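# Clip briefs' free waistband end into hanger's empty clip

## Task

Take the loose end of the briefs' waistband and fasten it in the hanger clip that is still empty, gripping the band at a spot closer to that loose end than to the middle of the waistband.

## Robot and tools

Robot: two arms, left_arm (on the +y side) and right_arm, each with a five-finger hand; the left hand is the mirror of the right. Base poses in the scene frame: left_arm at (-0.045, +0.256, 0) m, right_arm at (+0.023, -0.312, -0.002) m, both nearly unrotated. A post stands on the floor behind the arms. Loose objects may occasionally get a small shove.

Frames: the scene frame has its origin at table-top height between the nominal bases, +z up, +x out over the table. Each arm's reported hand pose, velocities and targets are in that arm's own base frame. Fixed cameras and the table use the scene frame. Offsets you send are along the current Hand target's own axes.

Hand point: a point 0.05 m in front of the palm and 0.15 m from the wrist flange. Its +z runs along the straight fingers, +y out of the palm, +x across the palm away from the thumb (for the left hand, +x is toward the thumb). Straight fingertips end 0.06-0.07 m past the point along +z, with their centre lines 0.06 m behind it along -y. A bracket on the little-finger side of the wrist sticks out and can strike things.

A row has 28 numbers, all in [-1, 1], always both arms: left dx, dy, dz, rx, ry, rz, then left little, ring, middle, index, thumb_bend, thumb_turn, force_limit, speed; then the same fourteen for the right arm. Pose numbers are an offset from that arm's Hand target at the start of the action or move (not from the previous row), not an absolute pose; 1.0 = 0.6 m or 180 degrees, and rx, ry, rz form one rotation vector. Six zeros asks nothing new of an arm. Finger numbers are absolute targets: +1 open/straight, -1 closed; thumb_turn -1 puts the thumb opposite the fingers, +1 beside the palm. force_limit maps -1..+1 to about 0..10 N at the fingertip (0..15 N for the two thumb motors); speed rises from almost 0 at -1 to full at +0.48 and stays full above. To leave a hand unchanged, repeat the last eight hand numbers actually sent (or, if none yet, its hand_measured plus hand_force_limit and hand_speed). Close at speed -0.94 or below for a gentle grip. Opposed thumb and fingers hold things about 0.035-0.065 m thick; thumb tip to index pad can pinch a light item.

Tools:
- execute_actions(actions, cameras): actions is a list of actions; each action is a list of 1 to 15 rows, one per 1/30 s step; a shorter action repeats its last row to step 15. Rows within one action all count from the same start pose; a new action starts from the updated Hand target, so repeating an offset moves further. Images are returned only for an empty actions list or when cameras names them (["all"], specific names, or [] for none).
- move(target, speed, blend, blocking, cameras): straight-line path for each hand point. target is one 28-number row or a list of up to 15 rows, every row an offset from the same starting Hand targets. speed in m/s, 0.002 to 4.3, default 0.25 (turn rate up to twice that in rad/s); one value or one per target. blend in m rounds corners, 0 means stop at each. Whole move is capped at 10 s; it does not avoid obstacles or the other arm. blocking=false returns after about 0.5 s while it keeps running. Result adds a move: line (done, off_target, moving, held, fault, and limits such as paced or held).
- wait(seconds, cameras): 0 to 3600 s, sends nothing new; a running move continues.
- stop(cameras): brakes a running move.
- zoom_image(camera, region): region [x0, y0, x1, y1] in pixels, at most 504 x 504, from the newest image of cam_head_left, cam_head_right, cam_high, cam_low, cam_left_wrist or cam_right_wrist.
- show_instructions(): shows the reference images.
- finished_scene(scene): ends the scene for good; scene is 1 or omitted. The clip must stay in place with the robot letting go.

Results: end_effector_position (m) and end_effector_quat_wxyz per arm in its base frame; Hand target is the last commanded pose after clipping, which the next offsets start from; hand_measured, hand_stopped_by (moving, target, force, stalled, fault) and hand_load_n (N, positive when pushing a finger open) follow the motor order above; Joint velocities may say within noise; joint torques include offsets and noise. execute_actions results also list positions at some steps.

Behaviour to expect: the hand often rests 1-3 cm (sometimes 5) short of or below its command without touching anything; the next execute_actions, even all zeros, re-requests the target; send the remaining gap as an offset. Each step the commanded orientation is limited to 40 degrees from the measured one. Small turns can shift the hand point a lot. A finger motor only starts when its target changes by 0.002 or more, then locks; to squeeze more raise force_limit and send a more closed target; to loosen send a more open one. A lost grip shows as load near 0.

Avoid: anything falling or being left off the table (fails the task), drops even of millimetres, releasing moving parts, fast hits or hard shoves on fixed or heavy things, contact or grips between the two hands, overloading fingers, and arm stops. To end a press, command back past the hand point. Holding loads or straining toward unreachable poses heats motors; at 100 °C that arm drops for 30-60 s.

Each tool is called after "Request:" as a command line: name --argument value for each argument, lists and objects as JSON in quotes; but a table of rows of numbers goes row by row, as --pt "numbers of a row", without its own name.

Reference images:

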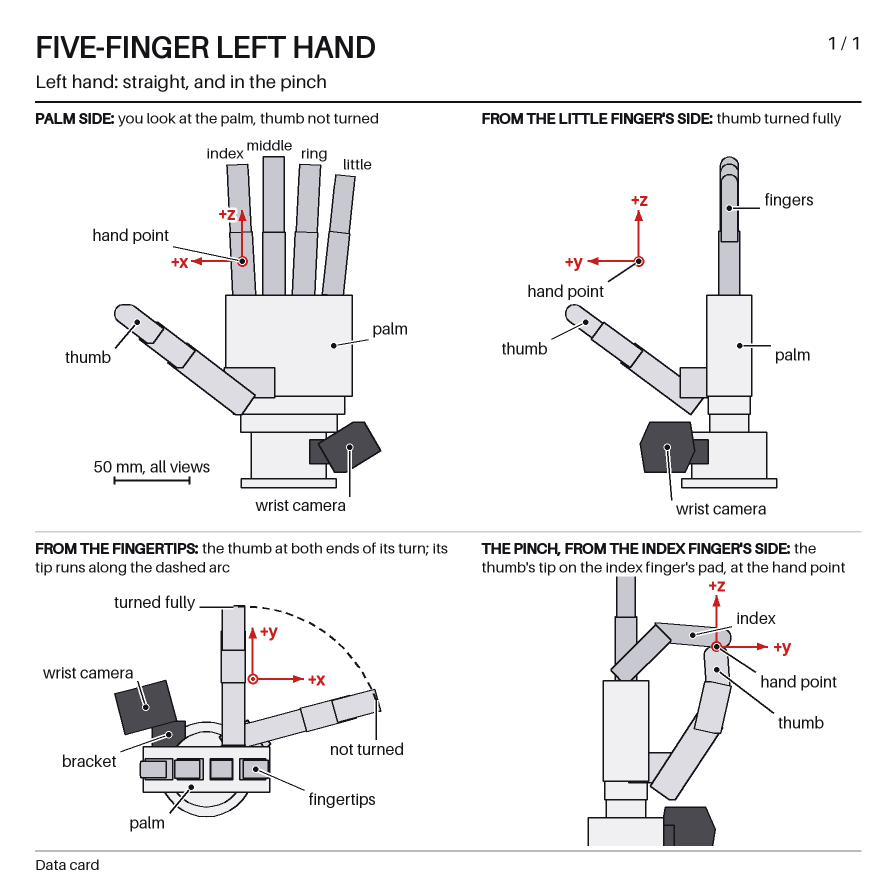

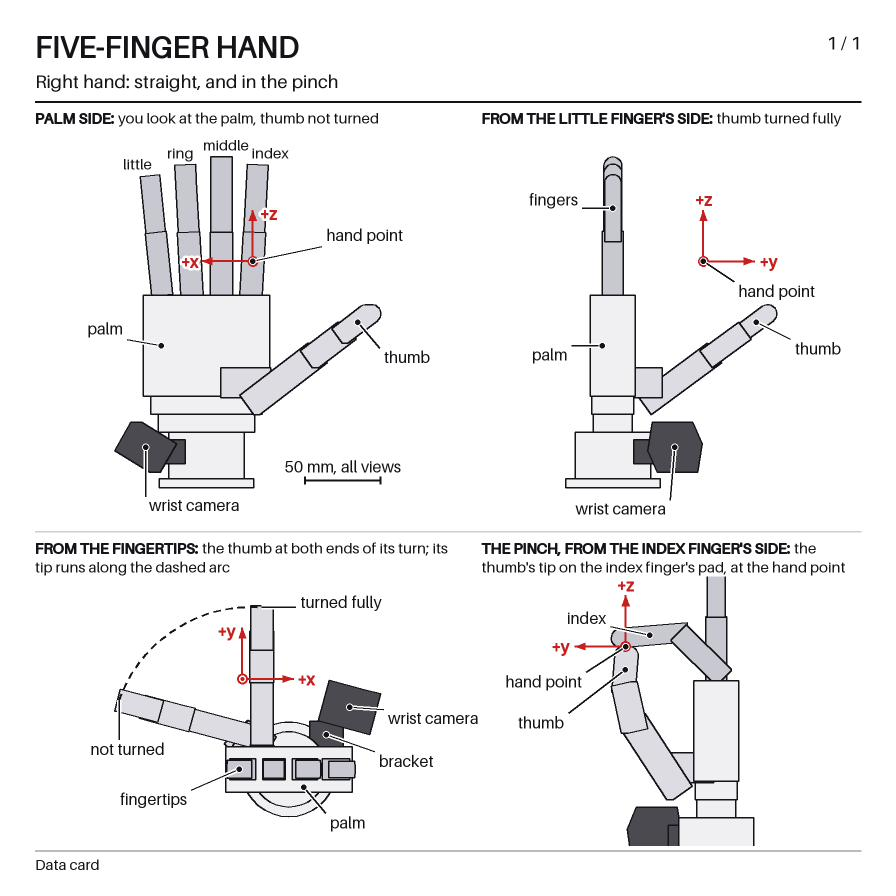

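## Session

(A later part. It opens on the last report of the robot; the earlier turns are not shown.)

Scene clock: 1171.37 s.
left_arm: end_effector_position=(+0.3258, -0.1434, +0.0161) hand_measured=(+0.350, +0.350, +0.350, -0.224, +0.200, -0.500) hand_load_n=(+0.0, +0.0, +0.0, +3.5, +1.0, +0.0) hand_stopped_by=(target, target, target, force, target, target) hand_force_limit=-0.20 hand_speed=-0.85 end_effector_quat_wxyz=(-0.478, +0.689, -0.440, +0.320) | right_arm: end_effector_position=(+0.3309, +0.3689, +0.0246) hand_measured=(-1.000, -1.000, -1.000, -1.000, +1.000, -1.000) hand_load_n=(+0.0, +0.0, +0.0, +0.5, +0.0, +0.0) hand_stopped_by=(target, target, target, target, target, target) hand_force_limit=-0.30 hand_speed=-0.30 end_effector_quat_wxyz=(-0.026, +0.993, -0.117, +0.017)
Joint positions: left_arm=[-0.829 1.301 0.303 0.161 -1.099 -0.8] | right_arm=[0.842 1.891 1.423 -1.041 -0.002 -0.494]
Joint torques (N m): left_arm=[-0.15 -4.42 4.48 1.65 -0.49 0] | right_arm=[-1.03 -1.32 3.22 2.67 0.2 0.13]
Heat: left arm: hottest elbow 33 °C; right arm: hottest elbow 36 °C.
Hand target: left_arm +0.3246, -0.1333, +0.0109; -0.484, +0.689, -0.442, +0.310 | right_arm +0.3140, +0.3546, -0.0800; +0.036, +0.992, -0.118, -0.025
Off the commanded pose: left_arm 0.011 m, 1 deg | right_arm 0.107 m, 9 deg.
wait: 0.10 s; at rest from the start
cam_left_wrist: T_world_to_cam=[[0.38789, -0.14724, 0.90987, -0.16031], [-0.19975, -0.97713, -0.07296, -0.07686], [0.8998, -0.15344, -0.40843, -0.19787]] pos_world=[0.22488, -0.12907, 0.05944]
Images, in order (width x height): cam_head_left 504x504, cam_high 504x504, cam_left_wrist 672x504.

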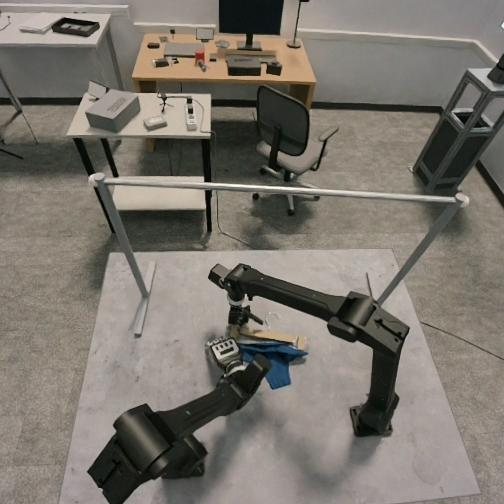

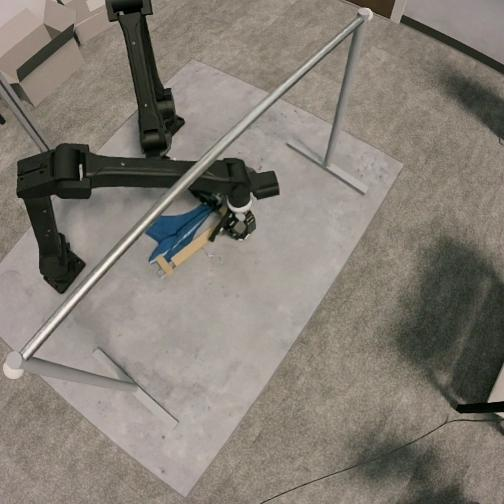

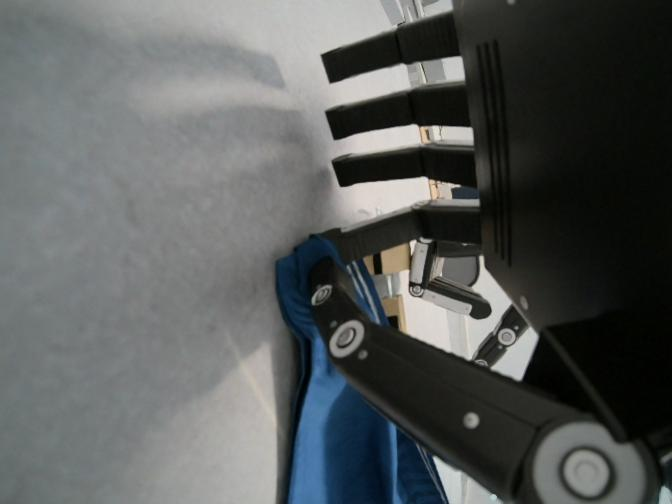

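Request:
wait --seconds 0.1 --cameras '["cam_left_wrist","cam_head_right","cam_low","cam_right_wrist"]'

Request:
zoom_image --camera "cam_head_right" --region '[150, 300, 270, 390]'

Request:
zoom_image --camera "cam_low" --region '[200, 230, 330, 330]'

Scene clock: 1200.80 s.
left_arm: end_effector_position=(+0.3258, -0.1434, +0.0161) hand_measured=(+0.350, +0.350, +0.350, -0.224, +0.200, -0.500) hand_load_n=(+0.0, +0.0, +0.0, +3.5, +0.5, +0.0) hand_stopped_by=(target, target, target, force, target, target) hand_force_limit=-0.20 hand_speed=-0.85 end_effector_quat_wxyz=(-0.478, +0.689, -0.440, +0.320) | right_arm: end_effector_position=(+0.3309, +0.3689, +0.0246) hand_measured=(-1.000, -1.000, -1.000, -1.000, +1.000, -1.000) hand_load_n=(+0.0, +0.0, +0.0, +0.0, +0.0, -0.5) hand_stopped_by=(target, target, target, target, target, target) hand_force_limit=-0.30 hand_speed=-0.30 end_effector_quat_wxyz=(-0.026, +0.993, -0.117, +0.017)
Joint positions: left_arm=[-0.829 1.301 0.303 0.161 -1.099 -0.8] | right_arm=[0.842 1.891 1.423 -1.041 -0.002 -0.494]
Joint torques (N m): left_arm=[-0.09 -4.42 4.48 1.66 -0.49 0] | right_arm=[-0.97 -1.26 3.25 2.7 0.19 0.13]
Heat: left arm: hottest elbow 33 °C; right arm: hottest elbow 36 °C.
Hand target: left_arm +0.3246, -0.1333, +0.0109; -0.484, +0.689, -0.442, +0.310 | right_arm +0.3140, +0.3546, -0.0800; +0.036, +0.992, -0.118, -0.025
Off the commanded pose: left_arm 0.011 m, 1 deg | right_arm 0.107 m, 9 deg.
wait: 0.10 s; at rest from the start
cam_left_wrist: T_world_to_cam=[[0.38789, -0.14724, 0.90987, -0.16031], [-0.19975, -0.97713, -0.07296, -0.07686], [0.8998, -0.15344, -0.40843, -0.19787]] pos_world=[0.22488, -0.12907, 0.05944]
cam_right_wrist: T_world_to_cam=[[-0.04859, -0.99577, -0.07797, 0.38945], [-0.8975, 0.00927, 0.44092, 0.2903], [-0.43833, 0.0914, -0.89416, 0.24821]] pos_world=[0.38827, 0.36242, 0.1243]
Images, in order (width x height): cam_head_right 504x504, cam_low 504x504, cam_left_wrist 672x504, cam_right_wrist 672x504.

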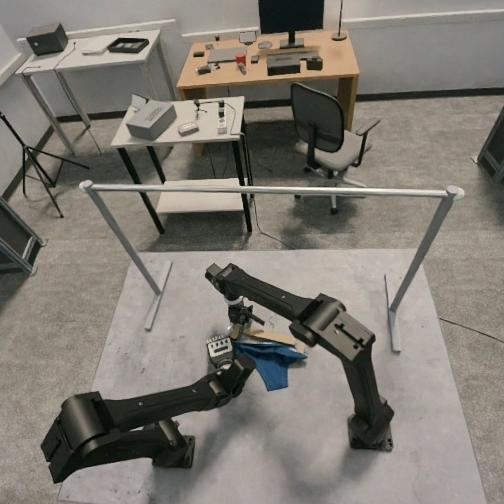

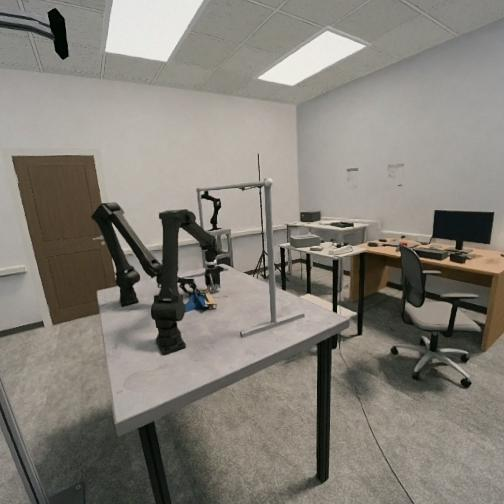

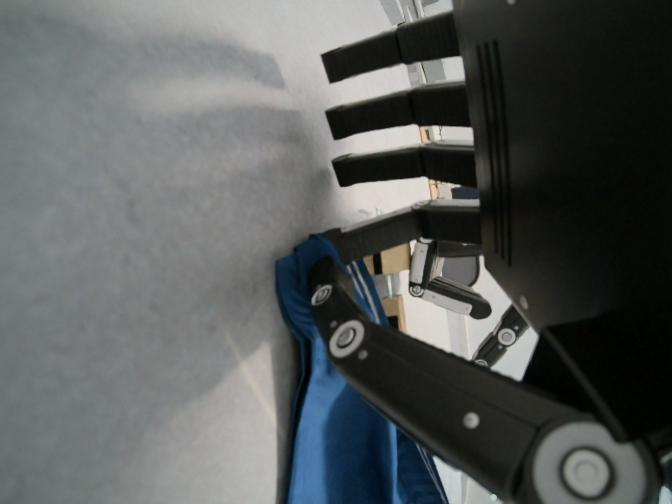

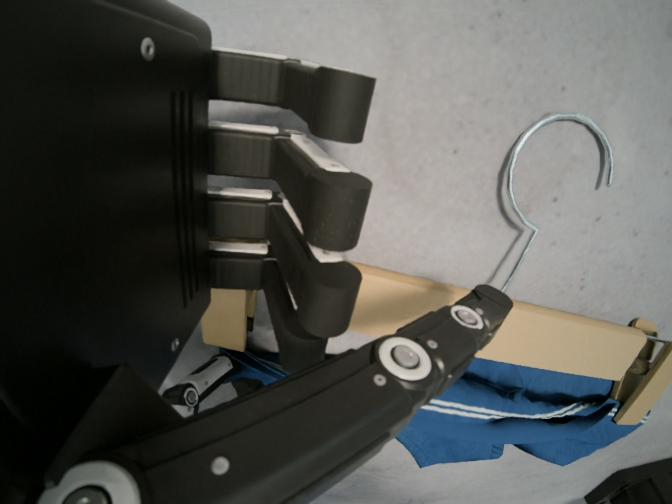

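Scaled by 4.200 from the camera's image (finer frame: 720x720).

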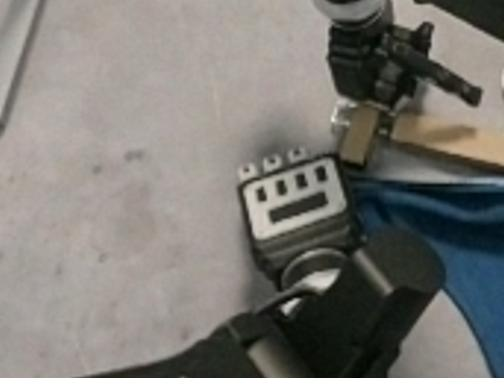

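Scaled by 3.877 from the camera's image (finer frame: 720x720).

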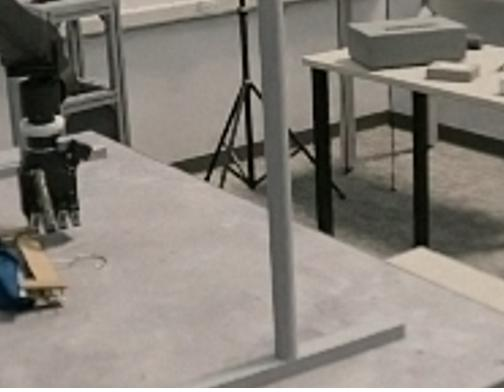

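Request:
zoom_image --camera "cam_right_wrist" --region '[180, 260, 420, 460]'

Request:
zoom_image --camera "cam_right_wrist" --region '[400, 280, 672, 500]'

Scaled by 2.100 from the camera's image (finer frame: 960x720).

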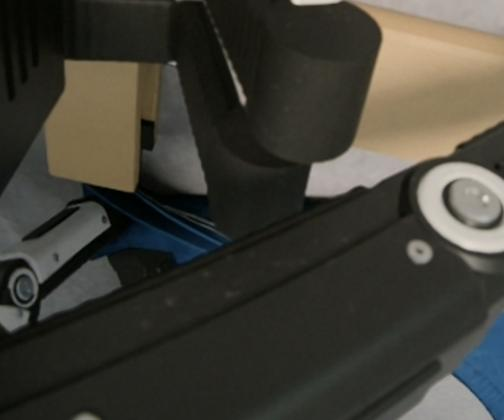

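Scaled by 1.853 from the camera's image (finer frame: 960x720).

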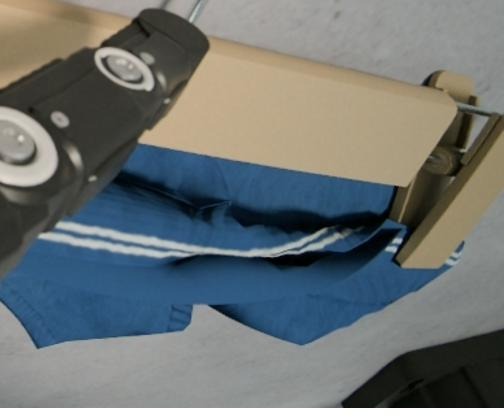

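Request:
zoom_image --camera "cam_right_wrist" --region '[180, 330, 300, 420]'

Scaled by 4.200 from the camera's image (finer frame: 960x720).

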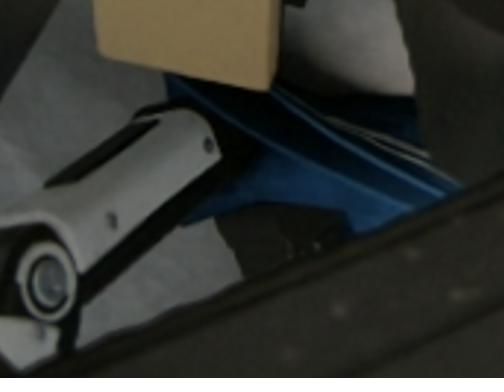

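Request:
move --target '[0.00432,-0.00465,0.01277,0,0,0,0.35,0.35,0.35,-0.35,0.2,-0.5,-0.2,-0.85,0,0,0,0,0,0,-1,-1,-1,-1,1,-1,-0.3,-0.3]' --speed 0.03 --cameras '["cam_left_wrist","cam_right_wrist"]'

Request:
zoom_image --camera "cam_right_wrist" --region '[180, 330, 300, 420]'

Request:
zoom_image --camera "cam_left_wrist" --region '[310, 210, 430, 330]'

Scene clock: 1262.60 s.
left_arm: end_effector_position=(+0.3328, -0.1408, +0.0165) hand_measured=(+0.350, +0.350, +0.350, -0.224, +0.200, -0.500) hand_load_n=(+0.0, +0.0, +0.0, +3.5, +1.0, +0.0) hand_stopped_by=(target, target, target, force, target, target) hand_force_limit=-0.20 hand_speed=-0.85 end_effector_quat_wxyz=(-0.479, +0.689, -0.440, +0.320) | right_arm: end_effector_position=(+0.3309, +0.3689, +0.0246) hand_measured=(-1.000, -1.000, -1.000, -1.000, +1.000, -1.000) hand_load_n=(+0.0, +0.0, +0.5, +0.0, +0.0, +0.0) hand_stopped_by=(target, target, target, target, target, target) hand_force_limit=-0.30 hand_speed=-0.30 end_effector_quat_wxyz=(-0.026, +0.993, -0.117, +0.017)
Joint positions: left_arm=[-0.8 1.311 0.303 0.213 -1.08 -0.754] | right_arm=[0.842 1.891 1.423 -1.041 -0.002 -0.494]
Joint torques (N m): left_arm=[-0.09 -3.96 4.92 1.73 -0.45 -0.04] | right_arm=[-1.03 -1.32 3.14 2.67 0.2 0.12]
Heat: left arm: hottest elbow 32 °C; right arm: hottest elbow 35 °C.
Hand target: left_arm +0.3331, -0.1324, +0.0110; -0.484, +0.689, -0.442, +0.310 | right_arm +0.3140, +0.3546, -0.0800; +0.036, +0.992, -0.118, -0.025
Off the commanded pose: left_arm 0.010 m, 1 deg | right_arm 0.107 m, 9 deg.
move: done
cam_left_wrist: T_world_to_cam=[[0.38756, -0.14782, 0.90992, -0.16292], [-0.20034, -0.97698, -0.07338, -0.07272], [0.89981, -0.15385, -0.40825, -0.20372]] pos_world=[0.23188, -0.12647, 0.05974]
cam_right_wrist: T_world_to_cam=[[-0.04859, -0.99577, -0.07797, 0.38945], [-0.8975, 0.00927, 0.44092, 0.2903], [-0.43833, 0.0914, -0.89416, 0.24821]] pos_world=[0.38827, 0.36242, 0.1243]

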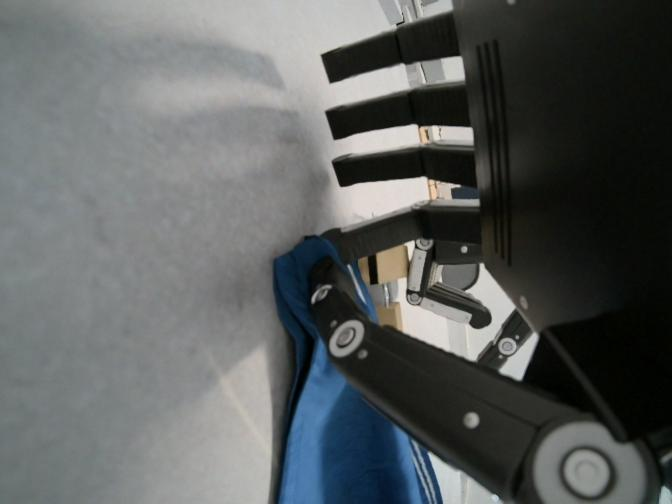

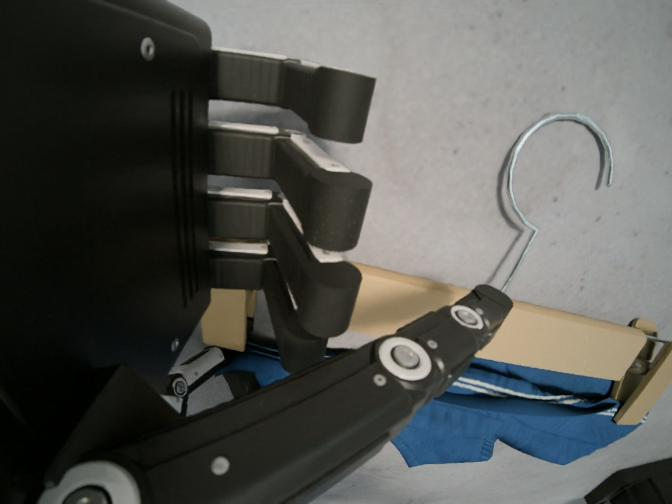

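Scaled by 4.200 from the camera's image (finer frame: 960x720).

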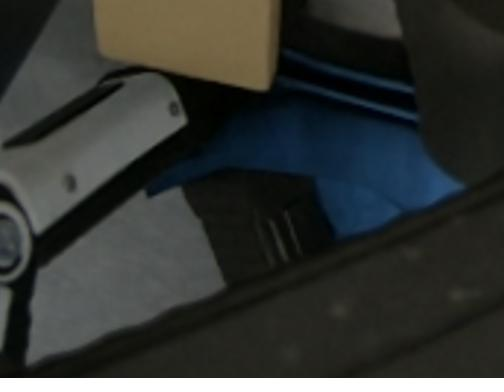

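Scaled by 4.200 from the camera's image (finer frame: 960x720).

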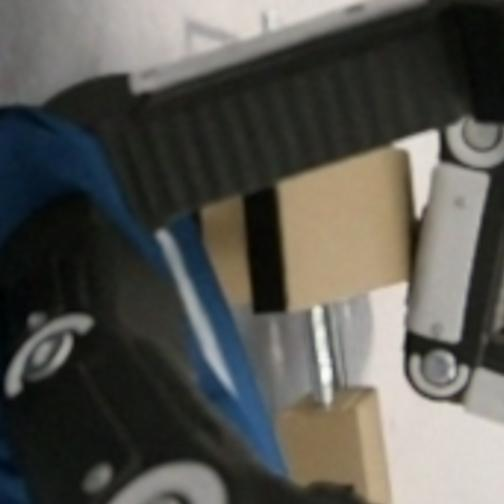

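Request:
move --target '[0.00123,-0.0033,0.00907,0,0,0,0.35,0.35,0.35,-0.35,0.2,-0.5,-0.2,-0.85,0,0,0,0,0,0,-1,-1,-1,-1,1,-1,-0.3,-0.3]' --speed 0.03 --cameras '["cam_left_wrist","cam_right_wrist"]'

Request:
zoom_image --camera "cam_right_wrist" --region '[180, 330, 300, 420]'

Request:
zoom_image --camera "cam_left_wrist" --region '[310, 210, 430, 330]'

Scene clock: 1324.77 s.
left_arm: end_effector_position=(+0.3375, -0.1391, +0.0160) hand_measured=(+0.350, +0.350, +0.350, -0.224, +0.200, -0.500) hand_load_n=(+0.0, +0.0, +0.0, +3.5, +1.0, +0.0) hand_stopped_by=(target, target, target, force, target, target) hand_force_limit=-0.20 hand_speed=-0.85 end_effector_quat_wxyz=(-0.478, +0.688, -0.441, +0.320) | right_arm: end_effector_position=(+0.3309, +0.3689, +0.0246) hand_measured=(-1.000, -1.000, -1.000, -1.000, +1.000, -1.000) hand_load_n=(+0.0, +0.0, +0.0, +0.0, +0.0, +0.0) hand_stopped_by=(target, target, target, target, target, target) hand_force_limit=-0.30 hand_speed=-0.30 end_effector_quat_wxyz=(-0.026, +0.993, -0.117, +0.017)
Joint positions: left_arm=[-0.781 1.321 0.303 0.249 -1.065 -0.723] | right_arm=[0.842 1.891 1.423 -1.041 -0.002 -0.494]
Joint torques (N m): left_arm=[0.09 -3.96 5.04 1.78 -0.46 -0.03] | right_arm=[-0.97 -1.08 3.18 2.73 0.21 0.11]
Heat: left arm: hottest elbow 33 °C; right arm: hottest elbow 35 °C.
Hand target: left_arm +0.3387, -0.1306, +0.0110; -0.484, +0.689, -0.442, +0.310 | right_arm +0.3140, +0.3546, -0.0800; +0.036, +0.992, -0.118, -0.025
Off the commanded pose: left_arm 0.010 m, 1 deg | right_arm 0.107 m, 9 deg.
move: done
cam_left_wrist: T_world_to_cam=[[0.38802, -0.14941, 0.90946, -0.16452], [-0.20269, -0.97645, -0.07394, -0.06937], [0.89909, -0.15565, -0.40917, -0.20788]] pos_world=[0.23668, -0.12468, 0.05944]
cam_right_wrist: T_world_to_cam=[[-0.04859, -0.99577, -0.07797, 0.38945], [-0.8975, 0.00927, 0.44092, 0.2903], [-0.43833, 0.0914, -0.89416, 0.24821]] pos_world=[0.38827, 0.36242, 0.1243]

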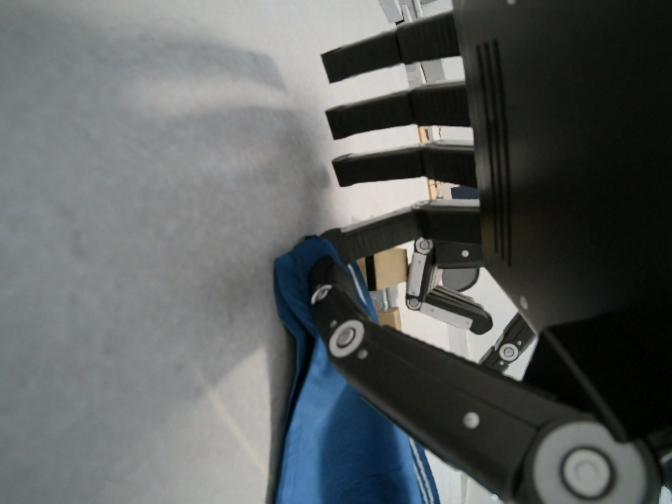

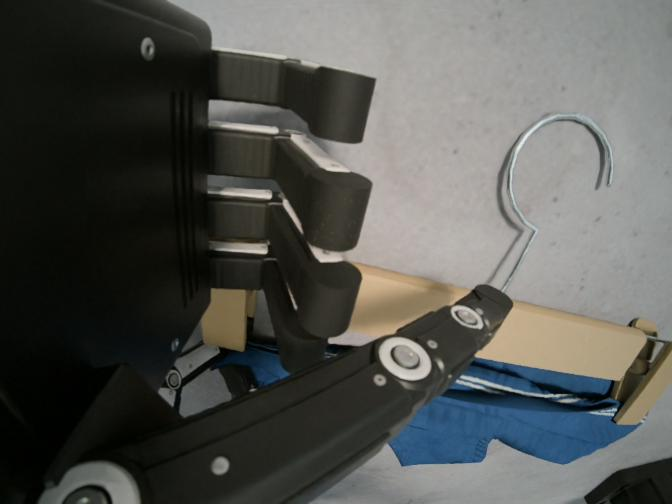

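Scaled by 4.200 from the camera's image (finer frame: 960x720).

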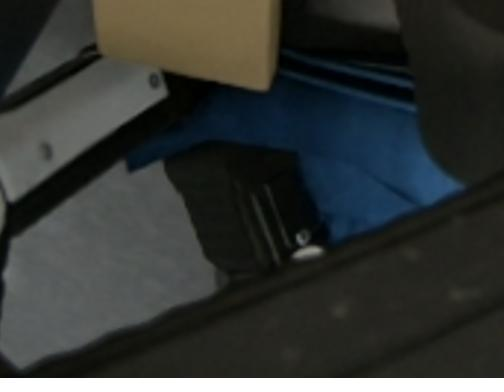

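Scaled by 4.200 from the camera's image (finer frame: 960x720).

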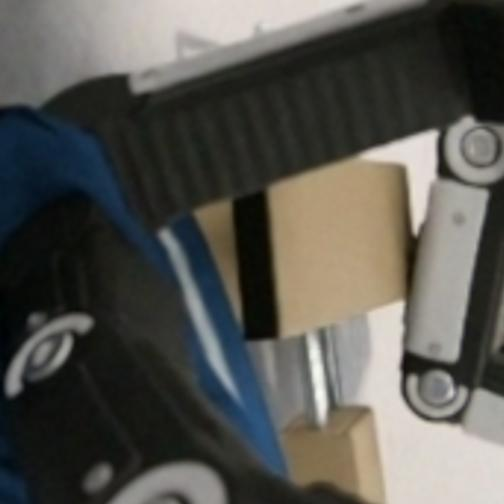

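Request:
move --target '[-0.00015,-0.0028,0.0077,0,0,0,0.35,0.35,0.35,-0.35,0.2,-0.5,-0.2,-0.85,0,0,0,0,0,0,-1,-1,-1,-1,1,-1,-0.3,-0.3]' --speed 0.03 --cameras '["cam_left_wrist","cam_right_wrist","cam_high"]'

Request:
zoom_image --camera "cam_right_wrist" --region '[180, 330, 300, 420]'

Request:
zoom_image --camera "cam_left_wrist" --region '[310, 210, 430, 330]'

Request:
zoom_image --camera "cam_high" --region '[130, 180, 260, 290]'

Scene clock: 1341.70 s.
left_arm: end_effector_position=(+0.3416, -0.1371, +0.0158) hand_measured=(+0.350, +0.350, +0.350, -0.224, +0.200, -0.500) hand_load_n=(+0.0, +0.0, +0.0, +3.5, +1.0, +0.0) hand_stopped_by=(target, target, target, force, target, target) hand_force_limit=-0.20 hand_speed=-0.85 end_effector_quat_wxyz=(-0.478, +0.688, -0.442, +0.320) | right_arm: end_effector_position=(+0.3323, +0.3708, +0.0242) hand_measured=(-1.000, -1.000, -1.000, -1.000, +1.000, -1.000) hand_load_n=(+0.0, +0.0, +0.0, +0.0, +0.0, +0.0) hand_stopped_by=(target, target, target, target, target, target) hand_force_limit=-0.30 hand_speed=-0.30 end_effector_quat_wxyz=(-0.030, +0.993, -0.117, +0.019)
Joint positions: left_arm=[-0.764 1.328 0.303 0.277 -1.051 -0.696] | right_arm=[0.842 1.891 1.423 -1.032 -0.004 -0.494]
Joint torques (N m): left_arm=[0.15 -4.01 5.07 1.94 -0.44 -0.03] | right_arm=[-1.03 -1.38 3.36 2.36 0.26 0.13]
Heat: left arm: hottest elbow 33 °C; right arm: hottest elbow 35 °C.
Hand target: left_arm +0.3432, -0.1283, +0.0110; -0.484, +0.689, -0.442, +0.310 | right_arm +0.3141, +0.3546, -0.0800; +0.036, +0.992, -0.118, -0.025
Off the commanded pose: left_arm 0.010 m, 1 deg | right_arm 0.107 m, 9 deg.
move: done
cam_left_wrist: T_world_to_cam=[[0.38892, -0.15126, 0.90877, -0.16609], [-0.2039, -0.9761, -0.0752, -0.066], [0.89842, -0.15605, -0.41047, -0.21108]] pos_world=[0.24077, -0.12248, 0.05933]
cam_right_wrist: T_world_to_cam=[[-0.04816, -0.99516, -0.08569, 0.39133], [-0.89958, 0.00593, 0.43672, 0.29373], [-0.4341, 0.09812, -0.8955, 0.24438]] pos_world=[0.38916, 0.36372, 0.1241]
Images, in order (width x height): cam_high 504x504, cam_left_wrist 672x504, cam_right_wrist 672x504.

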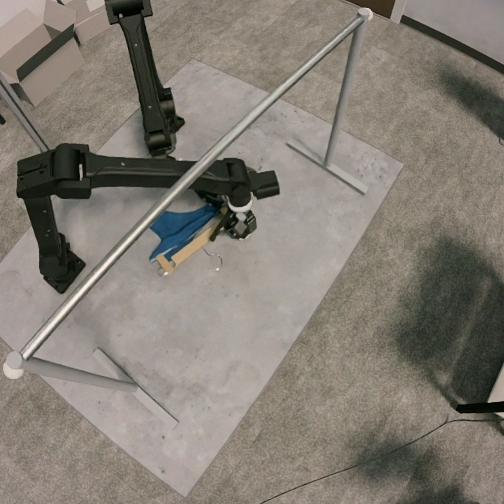

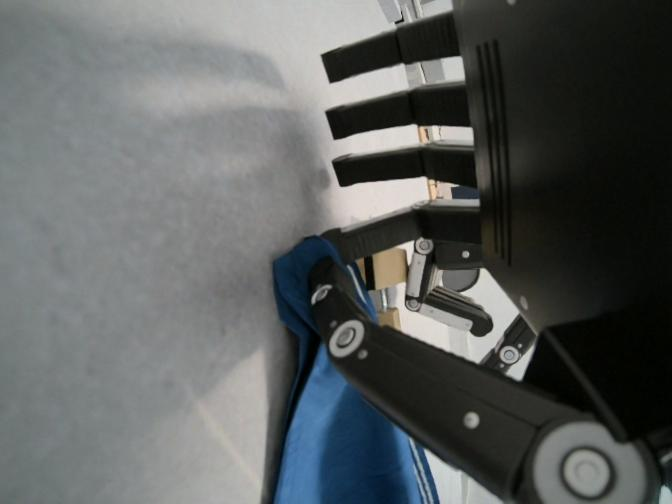

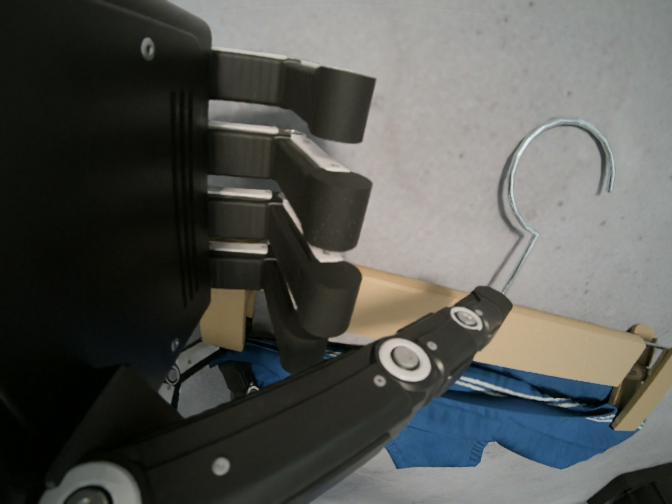

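Scaled by 4.200 from the camera's image (finer frame: 960x720).

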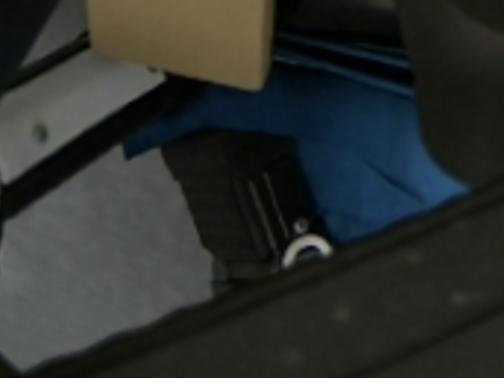

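Scaled by 4.200 from the camera's image (finer frame: 960x720).

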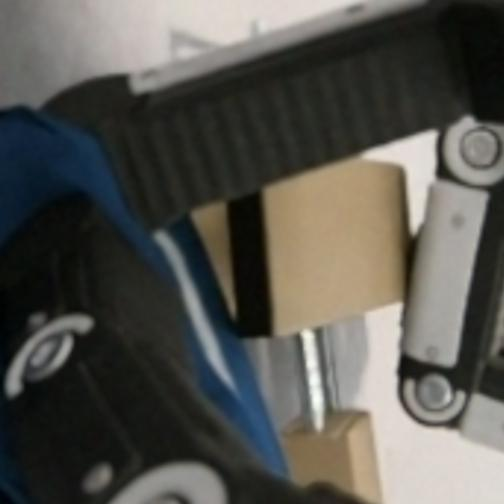

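Scaled by 3.877 from the camera's image (finer frame: 720x720).

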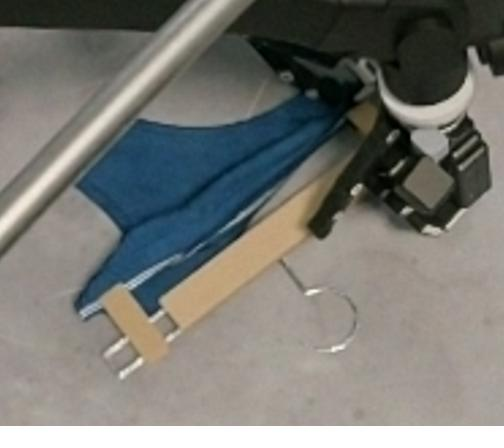

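Request:
zoom_image --camera "cam_left_wrist" --region '[345, 235, 425, 315]'

Request:
zoom_image --camera "cam_right_wrist" --region '[190, 270, 270, 370]'

Scaled by 6.300 from the camera's image (finer frame: 960x720).

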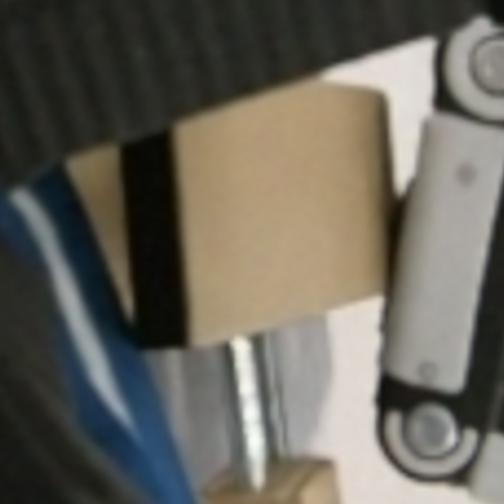

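Scaled by 5.040 from the camera's image (finer frame: 960x720).

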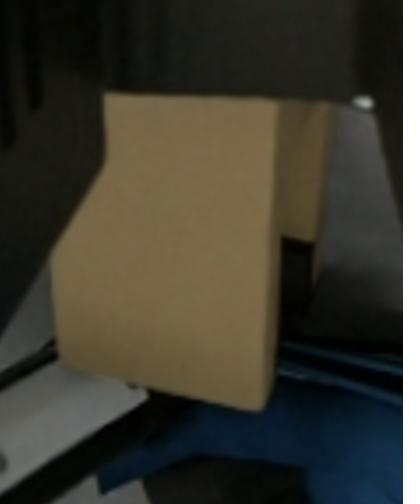

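Request:
zoom_image --camera "cam_right_wrist" --region '[225, 320, 345, 400]'

Request:
zoom_image --camera "cam_right_wrist" --region '[430, 300, 660, 480]'

Scaled by 4.200 from the camera's image (finer frame: 960x720).

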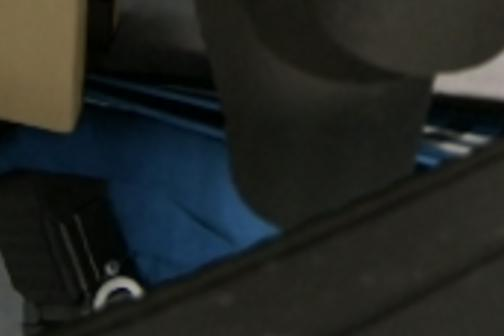

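Scaled by 2.191 from the camera's image (finer frame: 960x720).

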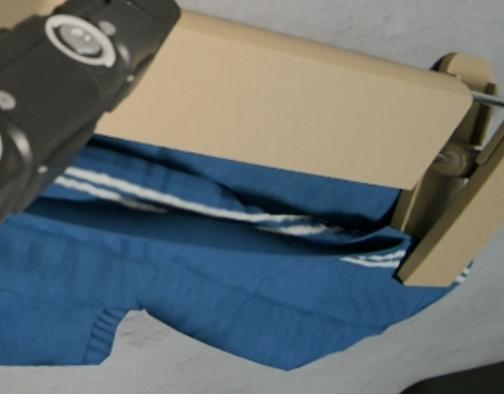

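Request:
move --target '[-0.01543,-0.00267,-0.0219,0,0,0,0.35,0.35,0.35,-0.35,0.2,-0.5,-0.2,-0.85,0,0,0,0,0,0,-1,-1,-1,-1,1,-1,-0.3,-0.3]' --speed 0.04 --cameras '["cam_left_wrist","cam_right_wrist"]'

Request:
zoom_image --camera "cam_right_wrist" --region '[190, 320, 330, 420]'

Request:
zoom_image --camera "cam_left_wrist" --region '[270, 210, 430, 350]'

Scene clock: 1497.40 s.
left_arm: end_effector_position=(+0.3344, -0.1281, +0.0198) hand_measured=(+0.350, +0.350, +0.350, -0.224, +0.200, -0.500) hand_load_n=(+0.0, +0.0, +0.0, +3.5, +1.5, +0.0) hand_stopped_by=(target, target, target, force, target, target) hand_force_limit=-0.20 hand_speed=-0.85 end_effector_quat_wxyz=(-0.481, +0.691, -0.437, +0.315) | right_arm: end_effector_position=(+0.3326, +0.3715, +0.0241) hand_measured=(-1.000, -1.000, -1.000, -1.000, +1.000, -1.000) hand_load_n=(+0.0, +0.0, +0.0, +0.0, +0.0, +0.0) hand_stopped_by=(target, target, target, target, target, target) hand_force_limit=-0.30 hand_speed=-0.30 end_effector_quat_wxyz=(-0.032, +0.992, -0.117, +0.019)
Joint positions: left_arm=[-0.764 1.279 0.287 0.224 -1.063 -0.717] | right_arm=[0.842 1.891 1.423 -1.03 -0.005 -0.494]
Joint torques (N m): left_arm=[-1.96 -4.95 4.78 0.61 -0.81 -0.23] | right_arm=[-1.08 -1.2 3.37 2.25 0.3 0.13]
Heat: left arm: hottest elbow 32 °C; right arm: hottest elbow 34 °C.
Hand target: left_arm +0.3286, -0.1249, +0.0170; -0.484, +0.689, -0.442, +0.310 | right_arm +0.3141, +0.3546, -0.0800; +0.036, +0.992, -0.118, -0.025
Off the commanded pose: left_arm 0.007 m, 1 deg | right_arm 0.107 m, 9 deg.
move: done
cam_left_wrist: T_world_to_cam=[[0.39206, -0.14726, 0.90808, -0.16606], [-0.18891, -0.97896, -0.07719, -0.06382], [0.90033, -0.14128, -0.41163, -0.20029]] pos_world=[0.23338, -0.11522, 0.06343]
cam_right_wrist: T_world_to_cam=[[-0.04804, -0.99491, -0.08855, 0.39195], [-0.89996, 0.00465, 0.43595, 0.29475], [-0.43332, 0.10063, -0.8956, 0.24318]] pos_world=[0.38946, 0.36412, 0.124]

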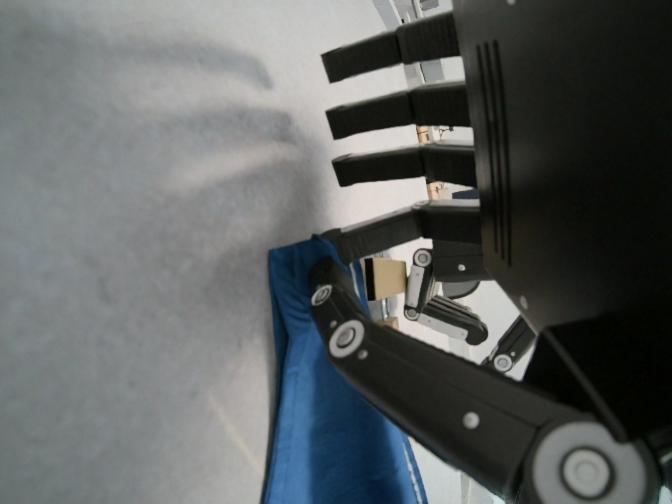

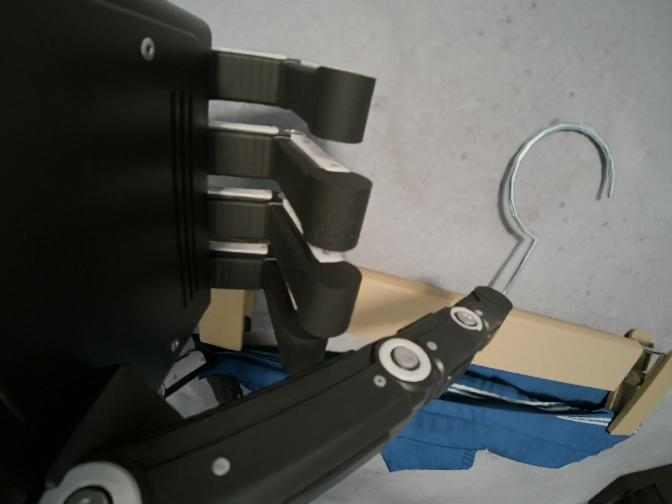

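Scaled by 3.600 from the camera's image (finer frame: 960x720).

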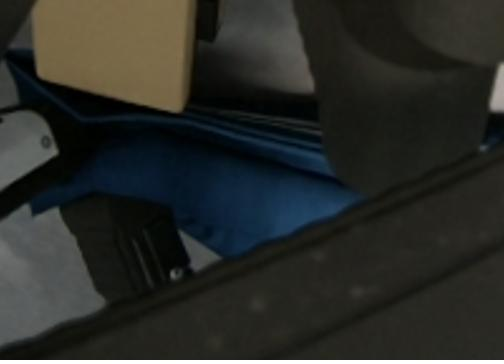

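Scaled by 3.150 from the camera's image (finer frame: 960x720).

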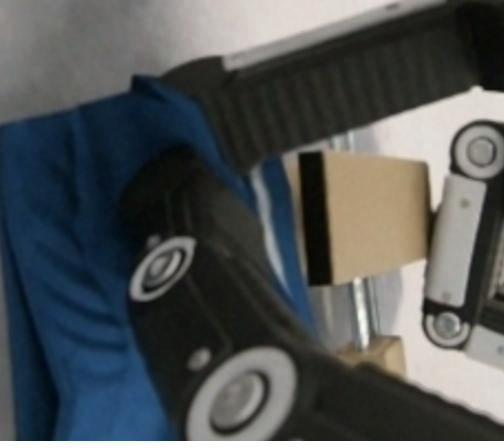

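Request:
move --target '[0.00822,-0.0083,0.00817,0,0,0,0.35,0.35,0.35,-0.35,0.2,-0.5,-0.2,-0.85,0,0,0,0,0,0,-1,-1,-1,-1,1,-1,-0.3,-0.3]' --speed 0.03 --cameras '["cam_left_wrist","cam_right_wrist"]'

Request:
zoom_image --camera "cam_right_wrist" --region '[180, 320, 320, 420]'

Request:
zoom_image --camera "cam_left_wrist" --region '[270, 210, 430, 350]'

Scene clock: 1510.10 s.
left_arm: end_effector_position=(+0.3341, -0.1287, +0.0192) hand_measured=(+0.350, +0.350, +0.350, -0.224, +0.200, -0.500) hand_load_n=(+0.0, +0.0, +0.0, +3.5, +1.5, +0.0) hand_stopped_by=(target, target, target, force, target, target) hand_force_limit=-0.20 hand_speed=-0.85 end_effector_quat_wxyz=(-0.480, +0.691, -0.440, +0.315) | right_arm: end_effector_position=(+0.3326, +0.3715, +0.0241) hand_measured=(-1.000, -1.000, -1.000, -1.000, +1.000, -1.000) hand_load_n=(+0.0, +0.0, +0.0, +0.0, +0.0, +0.0) hand_stopped_by=(target, target, target, target, target, target) hand_force_limit=-0.30 hand_speed=-0.30 end_effector_quat_wxyz=(-0.032, +0.992, -0.117, +0.019)
Joint positions: left_arm=[-0.764 1.279 0.287 0.224 -1.059 -0.714] | right_arm=[0.842 1.891 1.423 -1.03 -0.005 -0.494]
Joint torques (N m): left_arm=[-0.73 -4.48 6.19 1.11 -0.53 -0.01] | right_arm=[-0.91 -1.44 3.38 2.22 0.3 0.13]
Heat: left arm: hottest elbow 33 °C; right arm: hottest elbow 34 °C.
Hand target: left_arm +0.3364, -0.1267, +0.0200; -0.484, +0.689, -0.442, +0.310 | right_arm +0.3141, +0.3546, -0.0800; +0.036, +0.992, -0.118, -0.025
Off the commanded pose: left_arm 0.003 m, 1 deg | right_arm 0.107 m, 9 deg.
move: done
cam_left_wrist: T_world_to_cam=[[0.39441, -0.14878, 0.90681, -0.16654], [-0.19286, -0.97823, -0.07661, -0.06307], [0.89847, -0.14467, -0.41452, -0.20018]] pos_world=[0.23338, -0.11544, 0.06322]
cam_right_wrist: T_world_to_cam=[[-0.04804, -0.99491, -0.08855, 0.39195], [-0.89996, 0.00465, 0.43595, 0.29475], [-0.43332, 0.10063, -0.8956, 0.24318]] pos_world=[0.38946, 0.36412, 0.124]

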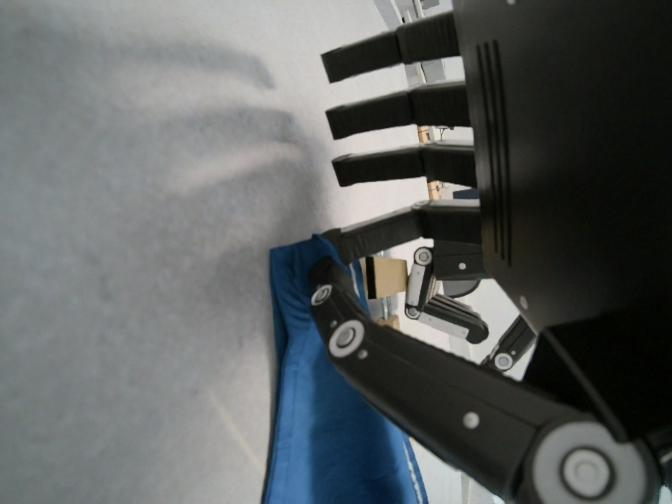

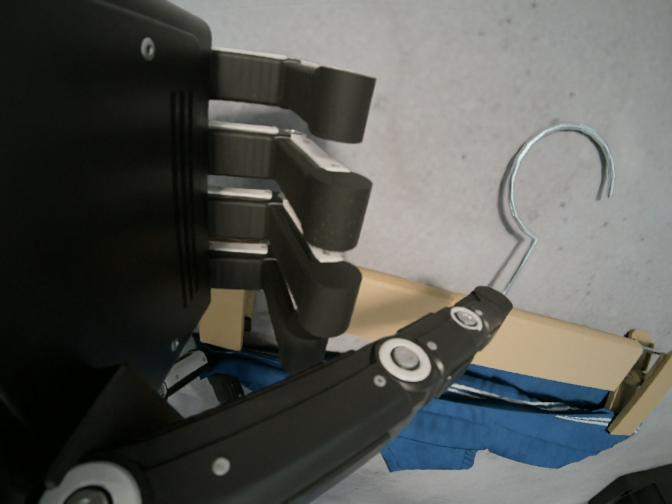

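Scaled by 3.600 from the camera's image (finer frame: 960x720).

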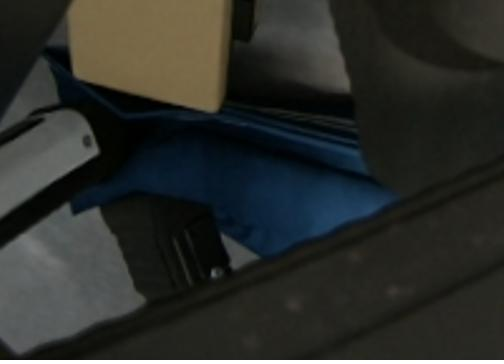

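Scaled by 3.150 from the camera's image (finer frame: 960x720).

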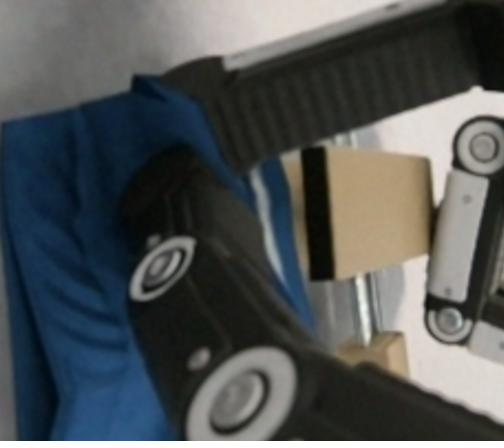

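Request:
move --target '[0.00822,-0.00673,0.00875,0,0,0,0.35,0.35,0.35,-0.35,0.2,-0.5,-0.2,-0.85,0,0,0,0,0,0,-1,-1,-1,-1,1,-1,-0.3,-0.3]' --speed 0.03 --cameras '["cam_left_wrist","cam_right_wrist"]'

Request:
zoom_image --camera "cam_right_wrist" --region '[180, 320, 320, 420]'

Request:
zoom_image --camera "cam_left_wrist" --region '[270, 210, 430, 350]'

Scene clock: 1518.50 s.
left_arm: end_effector_position=(+0.3335, -0.1282, +0.0170) hand_measured=(+0.350, +0.350, +0.350, -0.224, +0.200, -0.500) hand_load_n=(+0.0, +0.0, +0.0, +3.5, +1.5, +0.0) hand_stopped_by=(target, target, target, force, target, target) hand_force_limit=-0.20 hand_speed=-0.85 end_effector_quat_wxyz=(-0.479, +0.688, -0.448, +0.311) | right_arm: end_effector_position=(+0.3326, +0.3715, +0.0241) hand_measured=(-1.000, -1.000, -1.000, -1.000, +1.000, -1.000) hand_load_n=(+0.0, +0.0, +0.5, +0.0, +0.0, +0.0) hand_stopped_by=(target, target, target, target, target, target) hand_force_limit=-0.30 hand_speed=-0.30 end_effector_quat_wxyz=(-0.032, +0.992, -0.117, +0.019)
Joint positions: left_arm=[-0.76 1.281 0.287 0.224 -1.047 -0.696] | right_arm=[0.842 1.891 1.423 -1.03 -0.005 -0.494]
Joint torques (N m): left_arm=[-0.03 -3.72 7.5 1.7 -0.54 0.03] | right_arm=[-1.03 -1.44 3.36 2.25 0.31 0.13]
Heat: left arm: hottest elbow 33 °C; right arm: hottest elbow 34 °C.
Hand target: left_arm +0.3442, -0.1286, +0.0221; -0.484, +0.689, -0.442, +0.310 | right_arm +0.3141, +0.3546, -0.0800; +0.036, +0.992, -0.118, -0.025
Off the commanded pose: left_arm 0.012 m, 1 deg | right_arm 0.107 m, 9 deg.
move: off_target (left_arm)
cam_left_wrist: T_world_to_cam=[[0.40522, -0.16279, 0.89961, -0.16951], [-0.20389, -0.97533, -0.08465, -0.05874], [0.89119, -0.14912, -0.42841, -0.19832]] pos_world=[0.23345, -0.11446, 0.06256]
cam_right_wrist: T_world_to_cam=[[-0.04804, -0.99491, -0.08855, 0.39195], [-0.89996, 0.00465, 0.43595, 0.29475], [-0.43332, 0.10063, -0.8956, 0.24318]] pos_world=[0.38946, 0.36412, 0.124]

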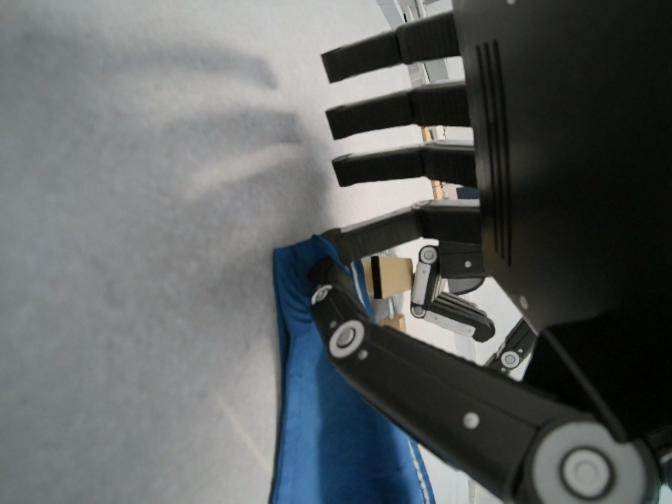

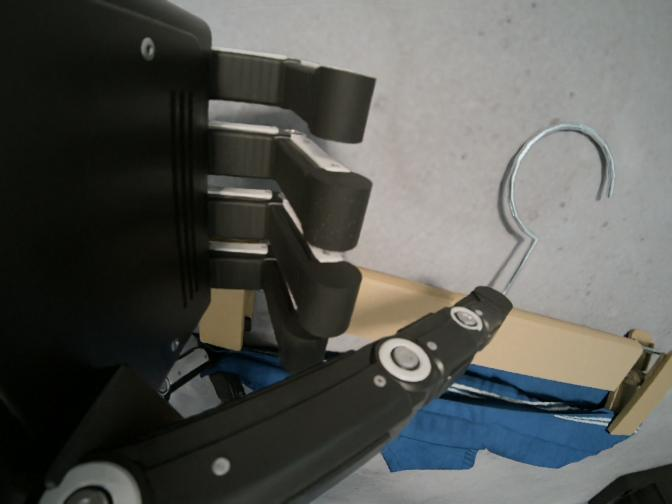

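Scaled by 3.600 from the camera's image (finer frame: 960x720).

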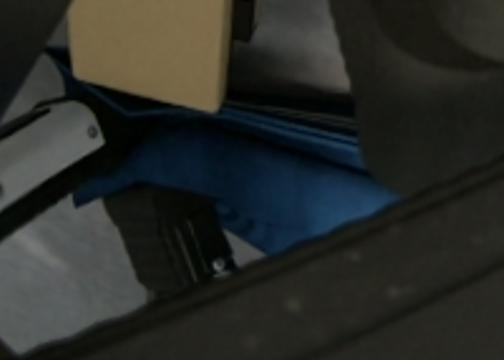

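Scaled by 3.150 from the camera's image (finer frame: 960x720).

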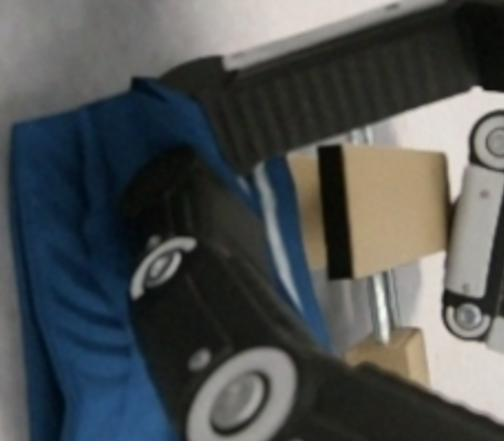

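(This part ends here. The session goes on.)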